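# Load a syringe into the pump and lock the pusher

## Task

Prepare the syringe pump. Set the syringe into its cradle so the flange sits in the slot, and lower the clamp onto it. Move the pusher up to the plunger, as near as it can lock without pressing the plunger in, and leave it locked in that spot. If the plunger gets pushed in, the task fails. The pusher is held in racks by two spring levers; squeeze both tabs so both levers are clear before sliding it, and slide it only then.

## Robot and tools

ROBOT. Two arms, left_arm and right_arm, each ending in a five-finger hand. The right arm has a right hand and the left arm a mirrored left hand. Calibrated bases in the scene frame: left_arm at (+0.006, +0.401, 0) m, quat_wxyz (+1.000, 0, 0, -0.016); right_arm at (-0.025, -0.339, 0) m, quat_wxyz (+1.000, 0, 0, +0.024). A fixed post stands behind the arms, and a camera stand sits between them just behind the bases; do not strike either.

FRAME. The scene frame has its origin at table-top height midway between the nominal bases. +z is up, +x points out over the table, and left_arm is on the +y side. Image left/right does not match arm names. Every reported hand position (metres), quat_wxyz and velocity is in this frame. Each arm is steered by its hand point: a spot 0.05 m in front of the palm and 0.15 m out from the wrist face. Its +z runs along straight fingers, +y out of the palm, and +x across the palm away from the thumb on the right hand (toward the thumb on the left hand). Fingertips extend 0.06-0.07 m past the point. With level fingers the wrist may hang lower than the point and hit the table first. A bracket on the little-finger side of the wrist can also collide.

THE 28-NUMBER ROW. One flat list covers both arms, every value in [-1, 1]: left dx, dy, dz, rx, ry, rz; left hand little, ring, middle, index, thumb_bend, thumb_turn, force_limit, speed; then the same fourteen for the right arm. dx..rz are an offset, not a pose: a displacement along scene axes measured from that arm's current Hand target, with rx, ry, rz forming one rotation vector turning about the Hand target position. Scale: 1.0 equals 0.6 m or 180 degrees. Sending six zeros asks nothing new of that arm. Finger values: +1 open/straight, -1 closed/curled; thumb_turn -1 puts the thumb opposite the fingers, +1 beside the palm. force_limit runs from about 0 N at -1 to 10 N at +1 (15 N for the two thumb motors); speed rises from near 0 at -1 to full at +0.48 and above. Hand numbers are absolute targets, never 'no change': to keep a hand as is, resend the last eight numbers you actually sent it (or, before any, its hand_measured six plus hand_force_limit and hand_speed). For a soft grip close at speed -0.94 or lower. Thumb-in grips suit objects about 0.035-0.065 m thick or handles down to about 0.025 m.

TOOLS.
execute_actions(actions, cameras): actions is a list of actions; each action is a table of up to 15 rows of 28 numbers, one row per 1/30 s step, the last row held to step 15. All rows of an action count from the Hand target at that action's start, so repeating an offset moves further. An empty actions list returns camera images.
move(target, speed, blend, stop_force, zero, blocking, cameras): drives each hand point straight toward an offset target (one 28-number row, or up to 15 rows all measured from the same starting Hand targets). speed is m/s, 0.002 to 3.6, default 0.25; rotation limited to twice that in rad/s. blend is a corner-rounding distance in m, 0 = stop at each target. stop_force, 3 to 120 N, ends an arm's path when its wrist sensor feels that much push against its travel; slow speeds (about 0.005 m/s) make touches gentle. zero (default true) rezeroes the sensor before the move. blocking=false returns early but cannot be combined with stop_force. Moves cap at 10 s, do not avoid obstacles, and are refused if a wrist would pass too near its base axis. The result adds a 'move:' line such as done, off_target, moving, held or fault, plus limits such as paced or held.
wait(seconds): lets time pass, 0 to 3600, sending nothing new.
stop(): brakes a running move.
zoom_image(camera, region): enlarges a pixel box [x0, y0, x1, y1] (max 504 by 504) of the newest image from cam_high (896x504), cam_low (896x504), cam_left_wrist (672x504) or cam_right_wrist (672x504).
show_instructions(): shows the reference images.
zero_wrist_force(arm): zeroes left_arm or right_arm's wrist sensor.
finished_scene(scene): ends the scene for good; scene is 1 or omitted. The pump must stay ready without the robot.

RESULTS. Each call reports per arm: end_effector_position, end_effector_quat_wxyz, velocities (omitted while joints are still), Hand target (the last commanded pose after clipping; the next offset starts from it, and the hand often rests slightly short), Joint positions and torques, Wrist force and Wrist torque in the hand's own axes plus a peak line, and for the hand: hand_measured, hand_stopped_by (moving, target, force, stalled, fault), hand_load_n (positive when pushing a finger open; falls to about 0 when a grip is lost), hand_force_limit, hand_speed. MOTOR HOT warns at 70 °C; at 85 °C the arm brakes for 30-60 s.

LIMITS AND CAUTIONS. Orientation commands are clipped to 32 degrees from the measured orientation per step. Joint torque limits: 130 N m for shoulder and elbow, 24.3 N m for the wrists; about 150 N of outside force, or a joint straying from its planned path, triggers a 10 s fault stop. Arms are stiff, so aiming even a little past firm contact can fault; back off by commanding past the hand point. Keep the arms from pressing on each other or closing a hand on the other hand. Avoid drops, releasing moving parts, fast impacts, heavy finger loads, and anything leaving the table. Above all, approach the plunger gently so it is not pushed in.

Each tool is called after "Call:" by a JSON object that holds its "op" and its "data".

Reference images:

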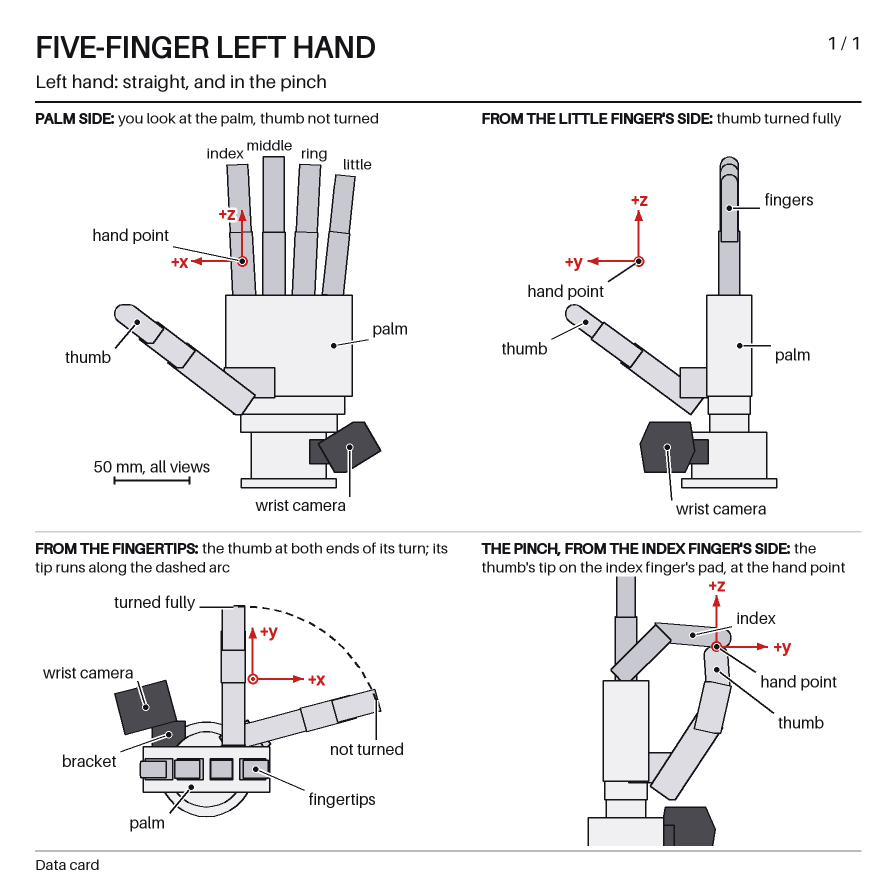

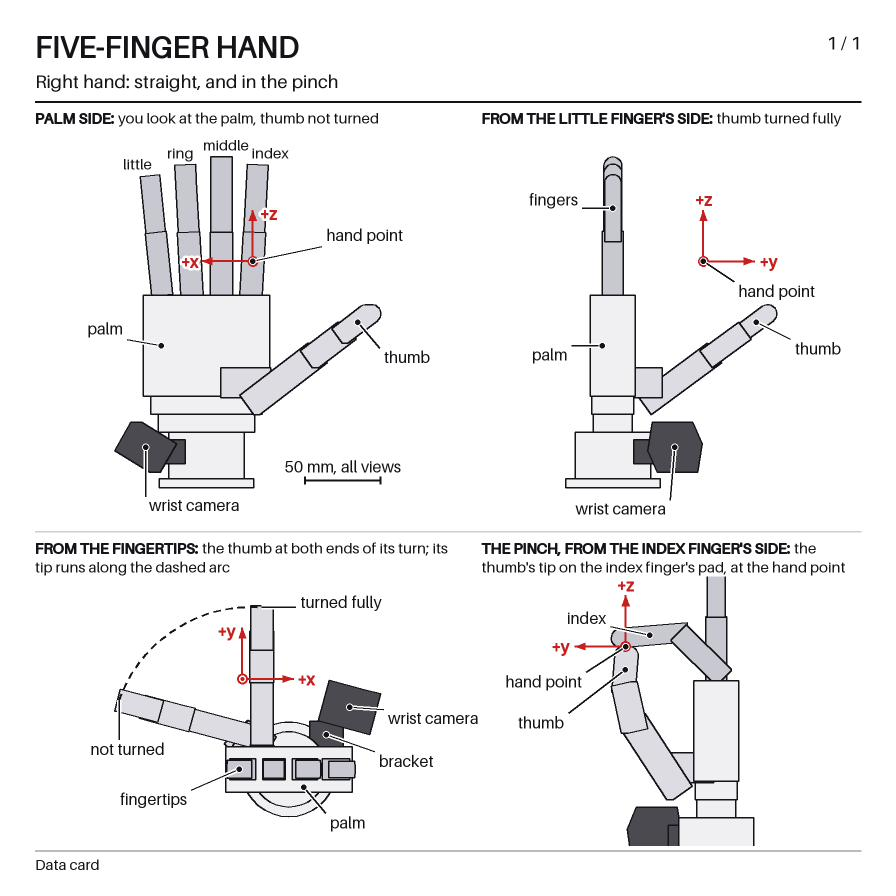

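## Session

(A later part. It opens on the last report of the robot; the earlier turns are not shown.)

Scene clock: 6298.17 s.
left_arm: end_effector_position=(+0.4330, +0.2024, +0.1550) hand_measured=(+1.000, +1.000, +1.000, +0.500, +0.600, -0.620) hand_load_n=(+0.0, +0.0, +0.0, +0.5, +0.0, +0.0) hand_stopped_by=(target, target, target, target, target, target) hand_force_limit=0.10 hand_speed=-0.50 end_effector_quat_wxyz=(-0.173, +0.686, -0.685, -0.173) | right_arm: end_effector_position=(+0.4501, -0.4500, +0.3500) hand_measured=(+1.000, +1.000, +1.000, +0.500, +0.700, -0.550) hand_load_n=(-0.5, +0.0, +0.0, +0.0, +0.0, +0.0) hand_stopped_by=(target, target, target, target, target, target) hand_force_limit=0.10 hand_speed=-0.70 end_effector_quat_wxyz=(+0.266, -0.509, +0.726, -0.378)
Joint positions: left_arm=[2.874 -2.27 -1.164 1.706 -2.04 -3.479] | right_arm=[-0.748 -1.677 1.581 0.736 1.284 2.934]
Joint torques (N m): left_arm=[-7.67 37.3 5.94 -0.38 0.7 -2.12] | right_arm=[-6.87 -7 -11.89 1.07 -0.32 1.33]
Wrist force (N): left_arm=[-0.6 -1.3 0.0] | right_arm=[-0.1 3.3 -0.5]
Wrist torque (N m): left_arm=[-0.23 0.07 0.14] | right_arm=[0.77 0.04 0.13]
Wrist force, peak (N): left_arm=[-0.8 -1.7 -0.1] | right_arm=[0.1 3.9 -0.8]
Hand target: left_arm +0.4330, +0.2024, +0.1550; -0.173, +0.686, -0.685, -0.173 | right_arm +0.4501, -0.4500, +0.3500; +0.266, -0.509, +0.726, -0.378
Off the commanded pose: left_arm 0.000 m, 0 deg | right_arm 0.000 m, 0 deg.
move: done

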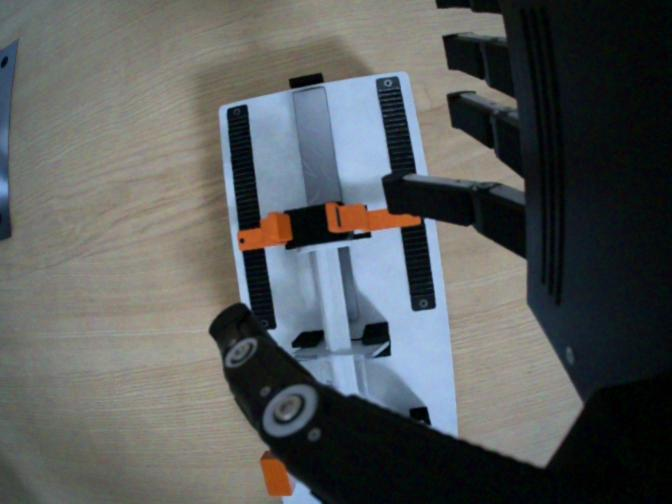

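Call:
{"op": "move", "data": {"target": [[0,-0.0388,0.0638,0,0,0,1,1,1,0.5,0.6,-0.62,0.1,-0.5,0,0,0,0,0,0,1,1,1,0.5,0.7,-0.55,0.1,-0.7]], "speed": 0.08, "cameras": ["cam_left_wrist"]}}

Call:
{"op": "zoom_image", "data": {"camera": "cam_left_wrist", "region": [290, 150, 390, 230]}}

Call:
{"op": "zoom_image", "data": {"camera": "cam_left_wrist", "region": [290, 270, 410, 400]}}

Scene clock: 6332.37 s.
left_arm: end_effector_position=(+0.4330, +0.1791, +0.1933) hand_measured=(+1.000, +1.000, +1.000, +0.500, +0.600, -0.620) hand_load_n=(+0.0, +0.0, +0.0, +0.0, +0.0, +0.0) hand_stopped_by=(target, target, target, target, target, target) hand_force_limit=0.10 hand_speed=-0.50 end_effector_quat_wxyz=(-0.173, +0.686, -0.685, -0.173) | right_arm: end_effector_position=(+0.4501, -0.4500, +0.3500) hand_measured=(+1.000, +1.000, +1.000, +0.500, +0.700, -0.550) hand_load_n=(+0.0, +0.0, +0.0, +0.0, +0.0, +0.0) hand_stopped_by=(target, target, target, target, target, target) hand_force_limit=0.10 hand_speed=-0.70 end_effector_quat_wxyz=(+0.266, -0.509, +0.726, -0.378)
Joint positions: left_arm=[2.835 -2.279 -1.054 1.584 -2.034 -3.523] | right_arm=[-0.748 -1.677 1.581 0.736 1.284 2.934]
Joint torques (N m): left_arm=[-7.97 38.51 28.06 -4.46 0.75 -2.06] | right_arm=[-6.56 -7.4 -12.67 1.09 -0.3 1.37]
Wrist force (N): left_arm=[-0.5 -1.2 0.0] | right_arm=[-0.4 3.6 -0.8]
Wrist torque (N m): left_arm=[-0.21 0.07 0.16] | right_arm=[0.82 0.09 0.12]
Wrist force, peak (N): left_arm=[-0.8 -1.7 0.0] | right_arm=[-0.3 4.0 -0.5]
Hand target: left_arm +0.4330, +0.1791, +0.1933; -0.173, +0.686, -0.685, -0.173 | right_arm +0.4501, -0.4500, +0.3500; +0.266, -0.509, +0.726, -0.378
Off the commanded pose: left_arm 0.000 m, 0 deg | right_arm 0.000 m, 0 deg.
move: done

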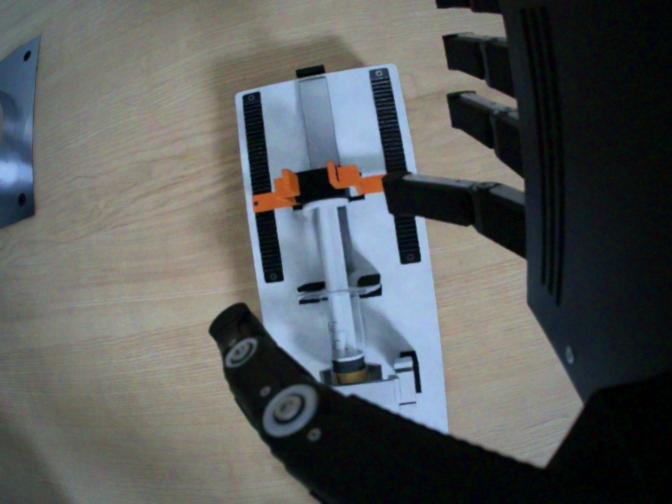

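Scaled by 5.040 from the camera's image (finer frame: 960x720).

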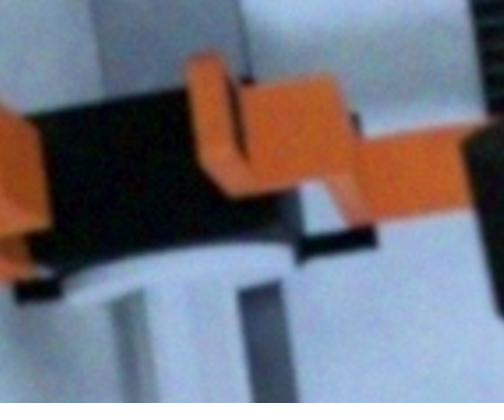

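Scaled by 3.877 from the camera's image (finer frame: 960x720).

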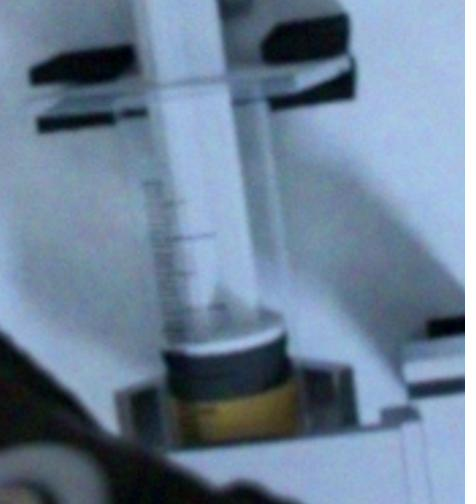

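Call:
{"op": "zoom_image", "data": {"camera": "cam_left_wrist", "region": [330, 180, 370, 210]}}

Call:
{"op": "zoom_image", "data": {"camera": "cam_left_wrist", "region": [285, 185, 325, 215]}}

Scaled by 12.600 from the camera's image (finer frame: 960x720).

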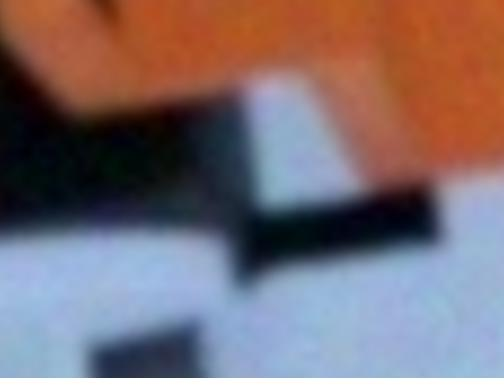

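Scaled by 12.600 from the camera's image (finer frame: 960x720).

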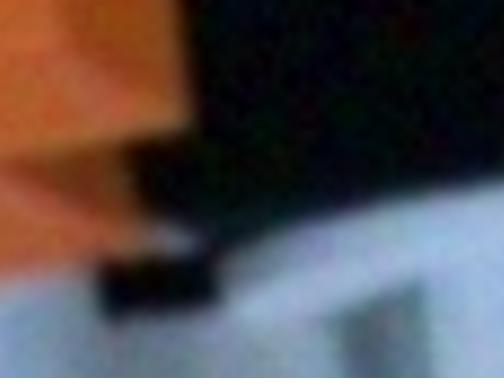

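Call:
{"op": "move", "data": {"target": [[0,0,0.15,0,0,0,1,1,1,0.5,0.6,-0.62,0.1,-0.5,0,0,0,0,0,0,1,1,1,0.5,0.7,-0.55,0.1,-0.7],[-0.15,0.1,0.28,0,0,0,1,1,1,0.5,0.6,-0.62,0.1,-0.5,0,0,0,0,0,0,1,1,1,0.5,0.7,-0.55,0.1,-0.7]], "speed": 0.15, "blend": 0.03, "cameras": ["all"]}}

Call:
{"op": "zoom_image", "data": {"camera": "cam_low", "region": [370, 270, 550, 390]}}

Call:
{"op": "zoom_image", "data": {"camera": "cam_high", "region": [450, 195, 570, 270]}}

Call:
{"op": "zoom_image", "data": {"camera": "cam_low", "region": [405, 285, 455, 345]}}

Call:
{"op": "zoom_image", "data": {"camera": "cam_high", "region": [500, 195, 550, 250]}}

Scene clock: 6457.33 s.
left_arm: end_effector_position=(+0.3431, +0.2391, +0.3612) hand_measured=(+1.000, +1.000, +1.000, +0.500, +0.600, -0.620) hand_load_n=(+0.0, +0.0, +0.0, +0.0, +0.0, +0.0) hand_stopped_by=(target, target, target, target, target, target) hand_force_limit=0.10 hand_speed=-0.50 end_effector_quat_wxyz=(-0.173, +0.686, -0.685, -0.173) | right_arm: end_effector_position=(+0.4501, -0.4500, +0.3500) hand_measured=(+1.000, +1.000, +1.000, +0.500, +0.700, -0.550) hand_load_n=(+0.0, +0.0, +0.0, +0.0, +0.0, +0.0) hand_stopped_by=(target, target, target, target, target, target) hand_force_limit=0.10 hand_speed=-0.70 end_effector_quat_wxyz=(+0.266, -0.509, +0.726, -0.378)
Joint positions: left_arm=[2.893 -1.954 -1.124 1.359 -2.043 -3.459] | right_arm=[-0.748 -1.677 1.581 0.736 1.284 2.934]
Joint torques (N m): left_arm=[9.15 46.77 5.79 -4.51 -2 2.32] | right_arm=[-5.95 -6.31 -12.4 1.09 -0.36 1.41]
Wrist force (N): left_arm=[-0.9 -1.2 -0.2] | right_arm=[-0.4 3.5 -0.6]
Wrist torque (N m): left_arm=[-0.21 0.10 0.04] | right_arm=[0.79 0.09 0.12]
Wrist force, peak (N): left_arm=[-0.6 -1.7 0.0] | right_arm=[0.2 4.0 -0.7]
Hand target: left_arm +0.3430, +0.2391, +0.3613; -0.173, +0.686, -0.685, -0.173 | right_arm +0.4501, -0.4500, +0.3500; +0.266, -0.509, +0.726, -0.378
Off the commanded pose: left_arm 0.000 m, 0 deg | right_arm 0.000 m, 0 deg.
move: done

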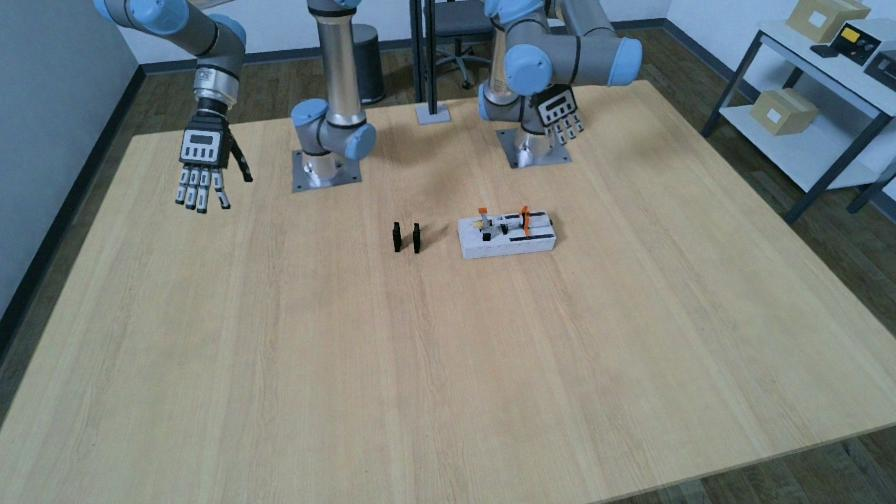

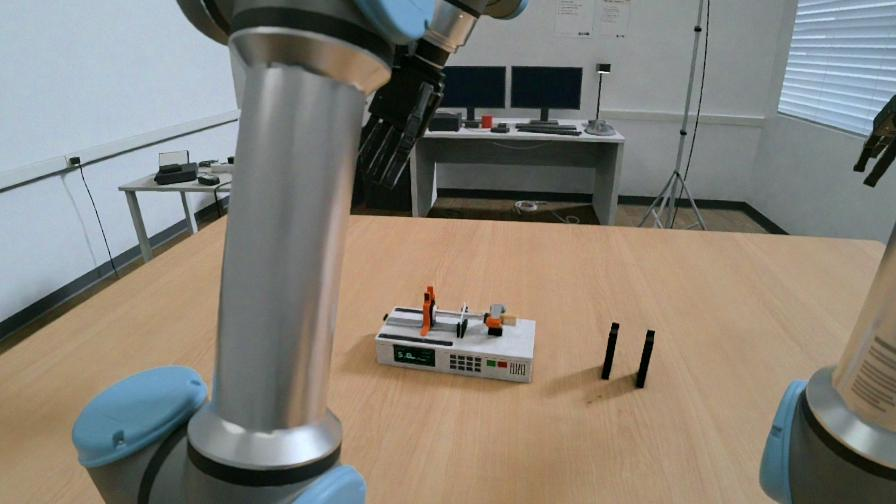

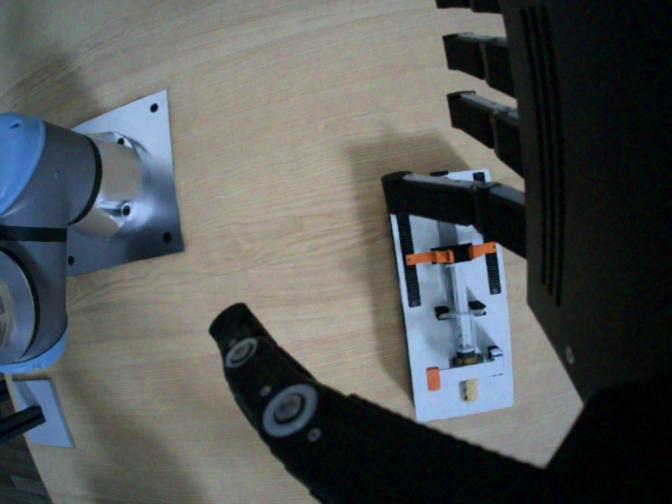

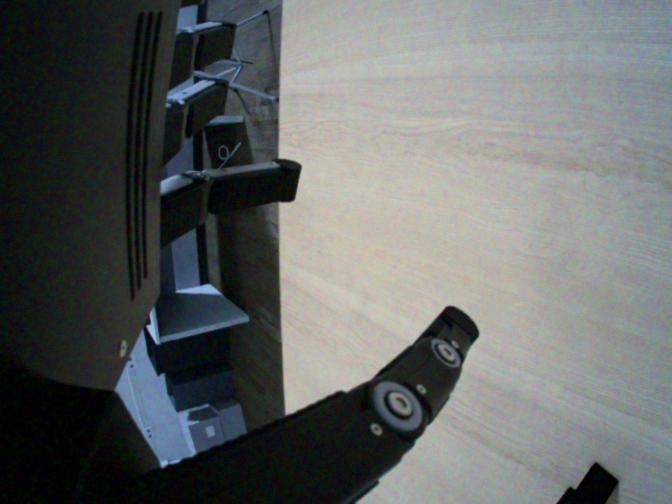

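Scaled by 2.800 from the camera's image (finer frame: 1280x720).

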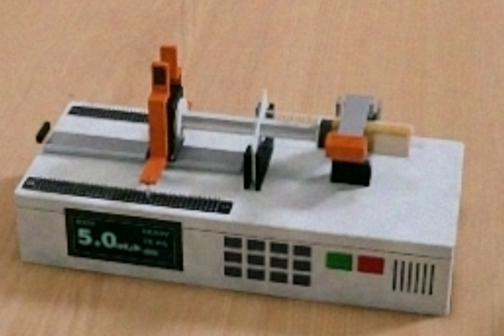

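Scaled by 4.200 from the camera's image (finer frame: 1280x720).

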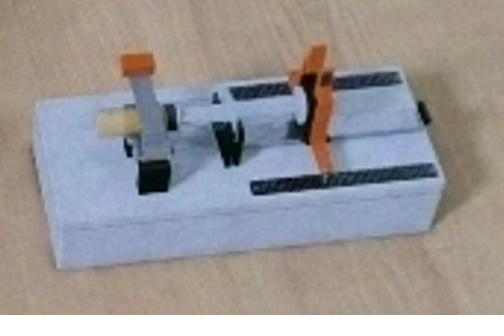

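Scaled by 8.400 from the camera's image (finer frame: 1280x720).

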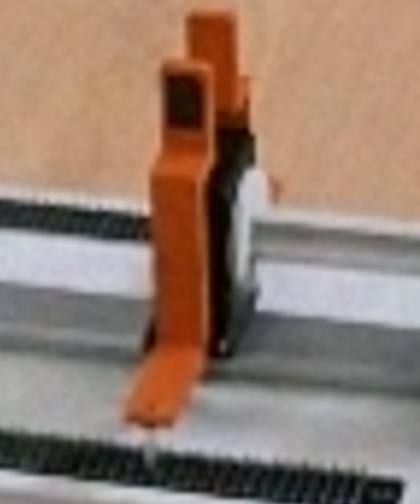

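Scaled by 9.164 from the camera's image (finer frame: 1280x720).

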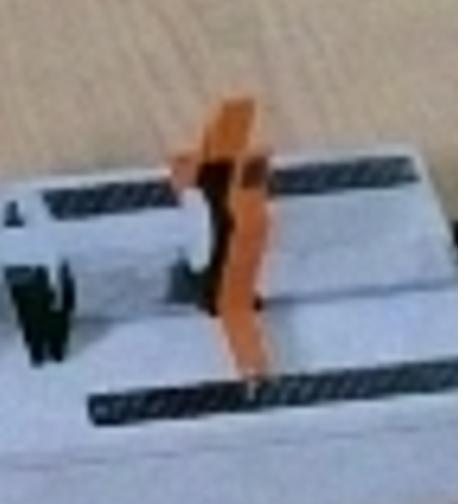

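Call:
{"op": "finished_scene", "data": {}}

The scene is finished: the task was done.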